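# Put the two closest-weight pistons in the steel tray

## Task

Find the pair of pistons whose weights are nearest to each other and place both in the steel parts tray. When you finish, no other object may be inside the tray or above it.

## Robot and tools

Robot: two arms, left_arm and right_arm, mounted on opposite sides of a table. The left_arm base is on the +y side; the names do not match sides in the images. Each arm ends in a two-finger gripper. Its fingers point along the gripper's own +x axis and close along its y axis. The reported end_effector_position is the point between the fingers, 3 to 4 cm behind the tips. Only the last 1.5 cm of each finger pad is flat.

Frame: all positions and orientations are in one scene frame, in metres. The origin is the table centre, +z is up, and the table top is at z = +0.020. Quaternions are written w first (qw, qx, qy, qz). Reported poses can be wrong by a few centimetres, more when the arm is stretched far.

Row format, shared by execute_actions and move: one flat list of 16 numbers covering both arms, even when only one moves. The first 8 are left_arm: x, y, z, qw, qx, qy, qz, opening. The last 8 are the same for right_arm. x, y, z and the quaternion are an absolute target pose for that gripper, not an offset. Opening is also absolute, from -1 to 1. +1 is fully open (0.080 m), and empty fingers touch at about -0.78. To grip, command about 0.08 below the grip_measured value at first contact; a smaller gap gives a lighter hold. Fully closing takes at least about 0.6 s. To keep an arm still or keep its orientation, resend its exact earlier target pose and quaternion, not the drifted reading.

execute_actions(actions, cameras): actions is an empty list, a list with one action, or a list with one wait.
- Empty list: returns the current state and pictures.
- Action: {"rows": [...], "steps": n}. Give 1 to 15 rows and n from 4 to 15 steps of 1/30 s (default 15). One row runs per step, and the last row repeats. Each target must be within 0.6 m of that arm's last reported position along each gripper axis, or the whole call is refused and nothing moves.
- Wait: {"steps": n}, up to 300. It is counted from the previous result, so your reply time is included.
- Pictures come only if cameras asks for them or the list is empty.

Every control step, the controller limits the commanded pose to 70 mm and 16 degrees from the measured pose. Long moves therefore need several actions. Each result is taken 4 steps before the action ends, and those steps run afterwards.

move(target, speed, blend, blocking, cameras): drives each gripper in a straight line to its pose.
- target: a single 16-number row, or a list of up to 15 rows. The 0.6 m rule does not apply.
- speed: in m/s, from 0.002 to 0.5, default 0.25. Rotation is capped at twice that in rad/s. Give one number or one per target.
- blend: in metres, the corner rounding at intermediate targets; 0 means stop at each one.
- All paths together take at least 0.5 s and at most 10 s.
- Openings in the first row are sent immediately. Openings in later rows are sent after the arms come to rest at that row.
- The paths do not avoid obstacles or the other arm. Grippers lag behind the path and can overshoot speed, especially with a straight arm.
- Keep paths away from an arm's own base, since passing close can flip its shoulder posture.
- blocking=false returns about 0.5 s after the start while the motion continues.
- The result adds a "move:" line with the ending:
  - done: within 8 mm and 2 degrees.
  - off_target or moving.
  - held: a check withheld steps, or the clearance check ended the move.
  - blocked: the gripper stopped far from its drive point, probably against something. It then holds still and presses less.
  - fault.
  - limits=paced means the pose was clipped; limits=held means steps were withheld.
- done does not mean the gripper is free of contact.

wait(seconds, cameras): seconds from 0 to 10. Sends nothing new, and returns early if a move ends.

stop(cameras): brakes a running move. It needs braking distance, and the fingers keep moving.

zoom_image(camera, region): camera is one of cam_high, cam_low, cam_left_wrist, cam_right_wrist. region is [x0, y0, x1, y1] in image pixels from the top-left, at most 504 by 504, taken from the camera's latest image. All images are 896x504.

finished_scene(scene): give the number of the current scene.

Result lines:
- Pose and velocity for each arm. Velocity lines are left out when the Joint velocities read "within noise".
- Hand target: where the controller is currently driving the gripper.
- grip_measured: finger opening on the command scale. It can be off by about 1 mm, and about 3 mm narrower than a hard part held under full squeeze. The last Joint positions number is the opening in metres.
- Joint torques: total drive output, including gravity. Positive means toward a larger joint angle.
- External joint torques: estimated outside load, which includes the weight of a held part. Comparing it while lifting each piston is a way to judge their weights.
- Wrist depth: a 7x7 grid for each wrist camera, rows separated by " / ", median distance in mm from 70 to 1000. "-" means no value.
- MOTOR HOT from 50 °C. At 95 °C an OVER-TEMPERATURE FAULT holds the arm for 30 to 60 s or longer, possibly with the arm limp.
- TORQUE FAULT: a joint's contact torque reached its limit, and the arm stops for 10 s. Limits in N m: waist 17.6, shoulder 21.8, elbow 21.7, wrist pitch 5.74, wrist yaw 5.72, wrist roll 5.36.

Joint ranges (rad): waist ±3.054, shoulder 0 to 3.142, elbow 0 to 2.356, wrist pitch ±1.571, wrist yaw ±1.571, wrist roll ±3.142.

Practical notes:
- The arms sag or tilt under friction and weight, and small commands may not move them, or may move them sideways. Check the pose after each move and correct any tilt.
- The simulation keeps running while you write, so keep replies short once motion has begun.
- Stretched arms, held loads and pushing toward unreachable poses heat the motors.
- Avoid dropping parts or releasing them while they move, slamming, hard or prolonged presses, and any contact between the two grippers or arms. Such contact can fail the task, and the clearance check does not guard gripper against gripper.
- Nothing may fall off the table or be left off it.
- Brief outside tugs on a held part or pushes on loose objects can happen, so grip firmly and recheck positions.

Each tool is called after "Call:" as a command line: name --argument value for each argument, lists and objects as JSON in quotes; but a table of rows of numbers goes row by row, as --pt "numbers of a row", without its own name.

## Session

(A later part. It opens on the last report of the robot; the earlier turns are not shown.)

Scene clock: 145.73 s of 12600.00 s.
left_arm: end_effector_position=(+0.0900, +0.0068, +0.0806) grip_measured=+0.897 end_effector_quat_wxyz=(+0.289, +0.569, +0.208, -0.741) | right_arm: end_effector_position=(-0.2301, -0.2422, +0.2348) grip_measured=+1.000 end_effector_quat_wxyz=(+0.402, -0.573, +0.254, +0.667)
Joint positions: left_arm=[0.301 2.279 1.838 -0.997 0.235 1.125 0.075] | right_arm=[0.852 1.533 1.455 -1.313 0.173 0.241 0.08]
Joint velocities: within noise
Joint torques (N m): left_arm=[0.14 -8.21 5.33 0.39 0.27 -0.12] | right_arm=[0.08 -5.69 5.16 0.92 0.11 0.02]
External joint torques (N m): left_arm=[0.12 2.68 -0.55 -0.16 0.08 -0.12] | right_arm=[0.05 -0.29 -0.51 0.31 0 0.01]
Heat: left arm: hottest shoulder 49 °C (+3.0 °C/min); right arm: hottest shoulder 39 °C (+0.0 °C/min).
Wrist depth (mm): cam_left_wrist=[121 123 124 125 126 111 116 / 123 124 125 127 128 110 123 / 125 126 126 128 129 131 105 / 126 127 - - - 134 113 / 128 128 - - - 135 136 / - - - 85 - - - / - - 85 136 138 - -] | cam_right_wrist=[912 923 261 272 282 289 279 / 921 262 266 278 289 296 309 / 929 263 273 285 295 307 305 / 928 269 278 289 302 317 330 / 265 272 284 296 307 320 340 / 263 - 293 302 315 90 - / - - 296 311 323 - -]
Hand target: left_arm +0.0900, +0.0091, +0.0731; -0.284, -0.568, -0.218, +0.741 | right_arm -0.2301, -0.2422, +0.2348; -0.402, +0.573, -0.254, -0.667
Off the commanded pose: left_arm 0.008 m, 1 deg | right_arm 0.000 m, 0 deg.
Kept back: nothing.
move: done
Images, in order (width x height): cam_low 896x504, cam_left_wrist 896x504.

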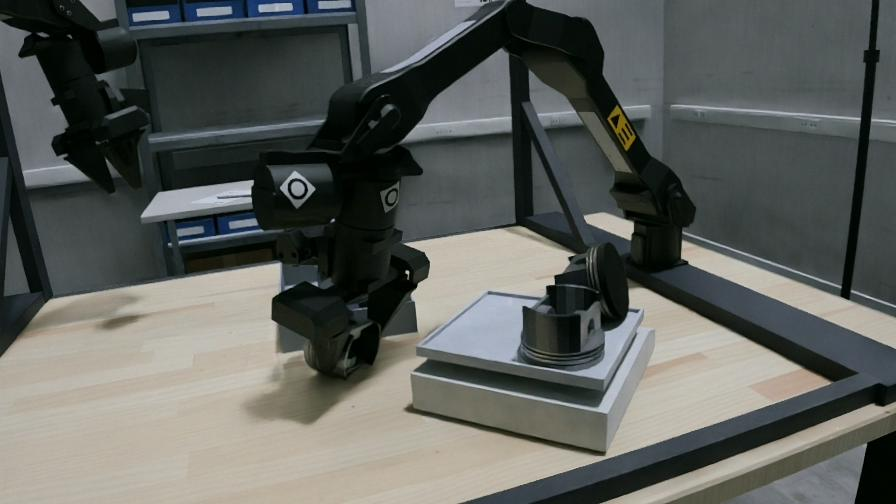

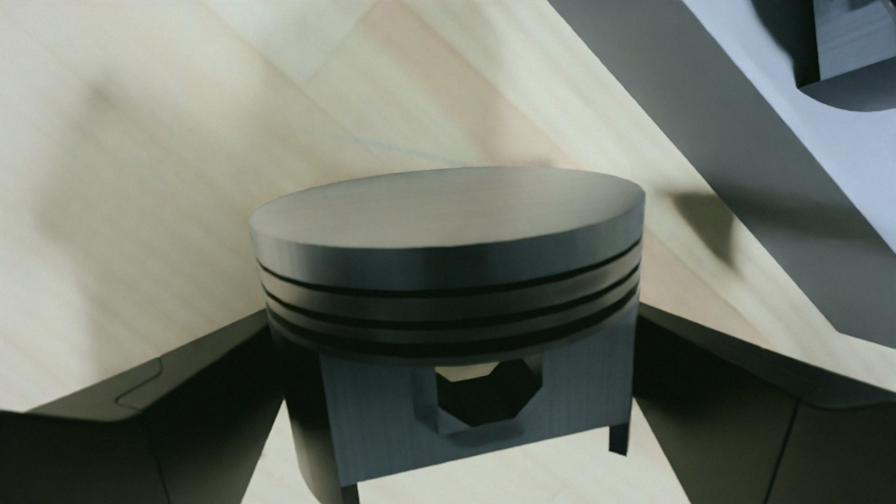

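Settled. Lift and observe.

Call:
move --pt "0.09 0.009 0.075 0.2843 0.5683 0.2181 -0.7405 1 -0.2301 -0.2422 0.2348 0.402 -0.573 0.254 0.667 1" --pt "0.10 0.019 0.16 0.2843 0.5683 0.2181 -0.7405 1 -0.2301 -0.2422 0.2348 0.402 -0.573 0.254 0.667 1" --speed 0.1 --cameras '["cam_left_wrist","cam_low","cam_high"]'

Call:
zoom_image --camera "cam_low" --region '[240, 220, 680, 460]'

Scene clock: 147.93 s of 12600.00 s.
left_arm: end_effector_position=(+0.0986, +0.0201, +0.1548) grip_measured=+1.000 end_effector_quat_wxyz=(+0.281, +0.570, +0.224, -0.739) | right_arm: end_effector_position=(-0.2301, -0.2422, +0.2348) grip_measured=+1.000 end_effector_quat_wxyz=(+0.402, -0.573, +0.254, +0.667)
Joint positions: left_arm=[0.328 2.246 2.083 -1.315 0.237 1.146 0.08] | right_arm=[0.852 1.533 1.455 -1.313 0.173 0.241 0.08]
Joint velocities: within noise
Joint torques (N m): left_arm=[0.2 -10.58 6.74 0.38 0.33 0.16] | right_arm=[0.01 -5.73 5.38 0.93 0.16 0.03]
External joint torques (N m): left_arm=[0.18 0.16 0.84 -0.1 0.14 0.16] | right_arm=[0.01 -0.33 -0.27 0.34 0.04 0.02]
Heat: left arm: hottest shoulder 50 °C (+4.0 °C/min); right arm: hottest shoulder 39 °C (+0.0 °C/min). Fold the left arm in close to its base, or ease its load, before you think long.
Wrist depth (mm): cam_left_wrist=[185 188 192 195 197 154 155 / 188 190 195 199 201 204 205 / 191 194 197 148 206 207 215 / 194 197 199 141 210 212 219 / 197 198 203 209 212 217 223 / - - 207 212 217 87 - / - - 210 201 200 - -] | cam_right_wrist=[904 921 262 270 281 289 279 / 912 260 265 278 289 295 309 / 923 263 274 283 296 306 305 / 935 267 279 289 304 314 332 / 266 272 284 295 307 318 340 / 262 - 292 302 314 90 - / - - 297 308 322 - -]
Hand target: left_arm +0.1000, +0.0191, +0.1600; -0.284, -0.568, -0.218, +0.741 | right_arm -0.2301, -0.2422, +0.2348; -0.402, +0.573, -0.254, -0.667
Off the commanded pose: left_arm 0.005 m, 1 deg | right_arm 0.000 m, 0 deg.
MOTOR HOT: joint 2 (shoulder) of the left arm reports 50 °C; the controller stops that arm at 95 °C. To cool a motor, set the load down, stop pushing, or move to a pose that needs little force.
Kept back: nothing.
move: done
Images, in order (width x height): cam_high 896x504, cam_low 896x504, cam_left_wrist 896x504.

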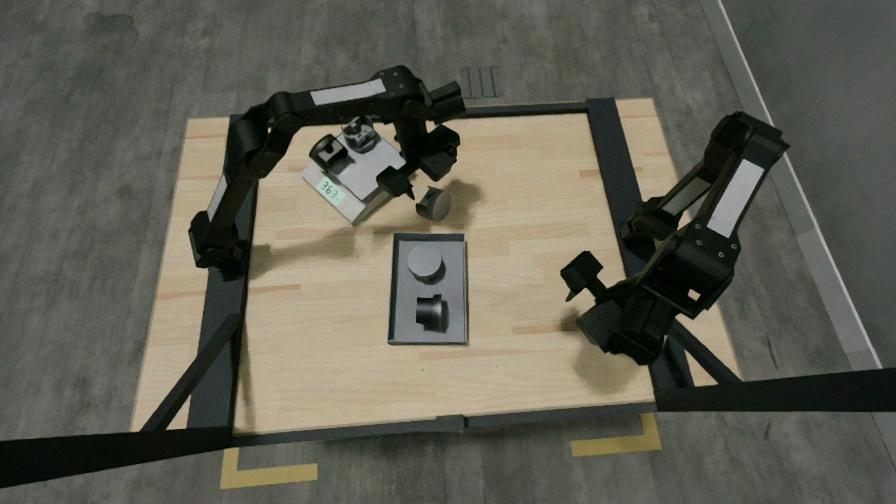

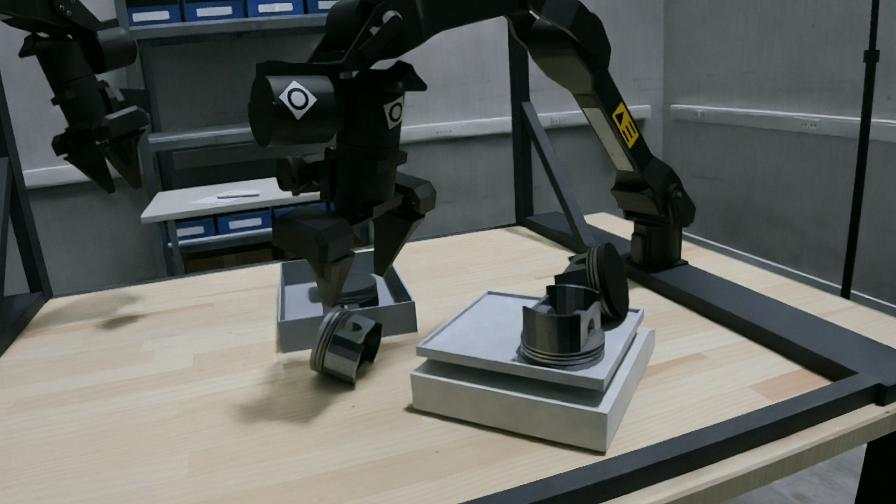

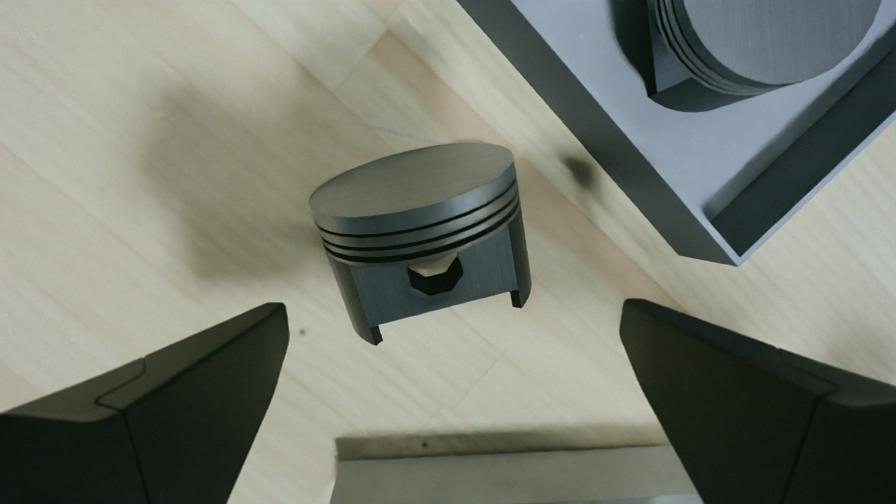

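Scaled by 1.145.

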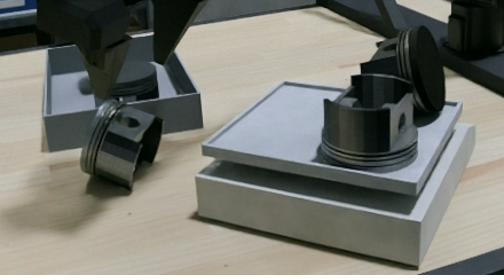

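Call:
move --pt "0.10 0.06 0.22 0.2843 0.5683 0.2181 -0.7405 1 -0.2301 -0.2422 0.2348 0.402 -0.573 0.254 0.667 1" --pt "0.0 0.25 0.26 0.5 0.5 0.5 -0.5 1 -0.2301 -0.2422 0.2348 0.402 -0.573 0.254 0.667 1" --speed 0.25 --blend '[0.03,0]'

Call:
zoom_image --camera "cam_high" --region '[270, 100, 490, 360]'

Scene clock: 150.70 s of 12600.00 s.
left_arm: end_effector_position=(+0.0006, +0.2475, +0.2609) grip_measured=+1.000 end_effector_quat_wxyz=(+0.521, +0.479, +0.477, -0.520) | right_arm: end_effector_position=(-0.2301, -0.2422, +0.2348) grip_measured=+1.000 end_effector_quat_wxyz=(+0.402, -0.573, +0.254, +0.667)
Joint positions: left_arm=[0.068 1.337 1.415 -1.563 0.003 0.063 0.08] | right_arm=[0.852 1.533 1.455 -1.313 0.173 0.241 0.08]
Joint velocities: within noise
Joint torques (N m): left_arm=[-0.41 -3.74 4.22 0.47 -0.1 -0.12] | right_arm=[0.04 -5.74 5.23 0.92 0.15 0.04]
External joint torques (N m): left_arm=[-0.42 0.12 -1.45 -0.04 -0.1 -0.12] | right_arm=[-0.01 -0.3 -0.49 0.3 0.04 0.04]
Heat: left arm: hottest shoulder 49 °C (+3.0 °C/min); right arm: hottest shoulder 39 °C (+0.0 °C/min). Fold the left arm in close to its base, or ease its load, before you think long.
Wrist depth (mm): cam_left_wrist=[219 221 279 285 287 291 292 / 230 234 268 296 300 302 307 / 228 265 304 307 311 316 320 / 270 286 319 325 324 331 336 / 324 322 331 337 336 343 348 / - - 348 349 355 87 - / - - 344 340 353 - -] | cam_right_wrist=[899 924 261 272 282 288 278 / 929 262 266 278 288 294 308 / 939 263 272 283 294 307 306 / 939 268 278 289 303 316 330 / 266 271 286 297 307 318 340 / 263 - 291 303 315 90 - / - - 296 311 323 - -]
Hand target: left_arm +0.0001, +0.2498, +0.2594; +0.521, +0.481, +0.478, -0.518 | right_arm -0.2301, -0.2422, +0.2348; -0.402, +0.573, -0.254, -0.667
Off the commanded pose: left_arm 0.003 m, 5 deg | right_arm 0.000 m, 0 deg.
MOTOR HOT: still on. Joint 2 (shoulder) of the left arm reports 49 °C.
joint sent to its limit (left arm) — joint 4 (wrist pitch), lower limit.
Kept back: nothing.
move: off_target (left_arm)

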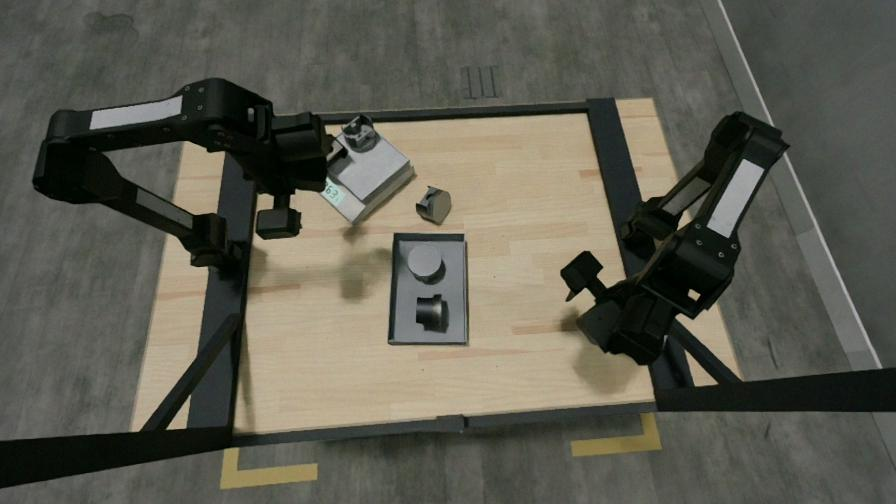

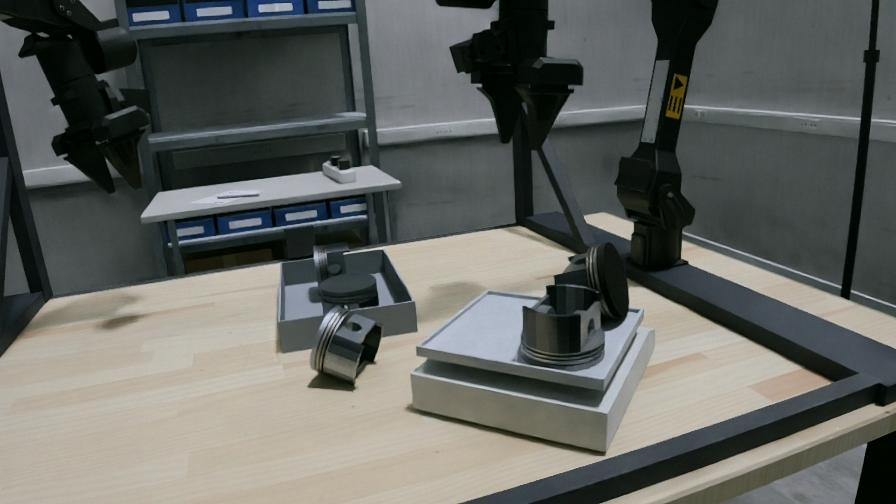

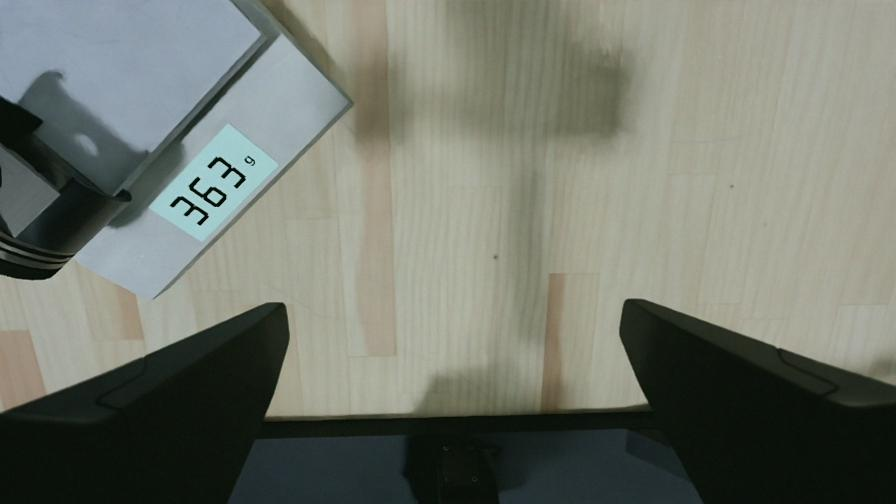

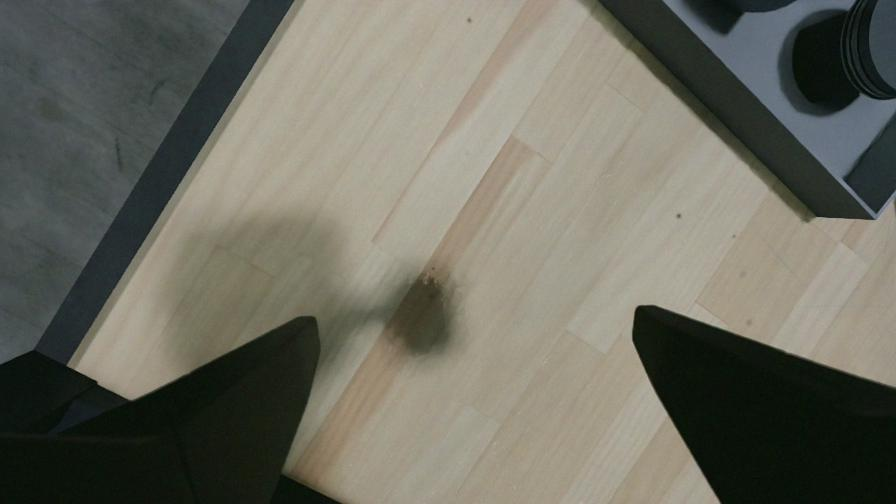

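Scaled by 1.938.

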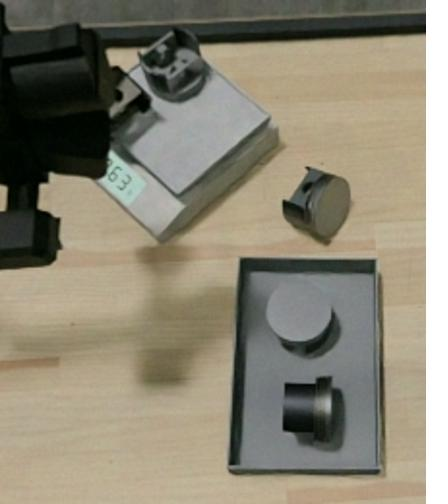

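Call:
finished_scene --scene 1

The scene is finished: the task was done.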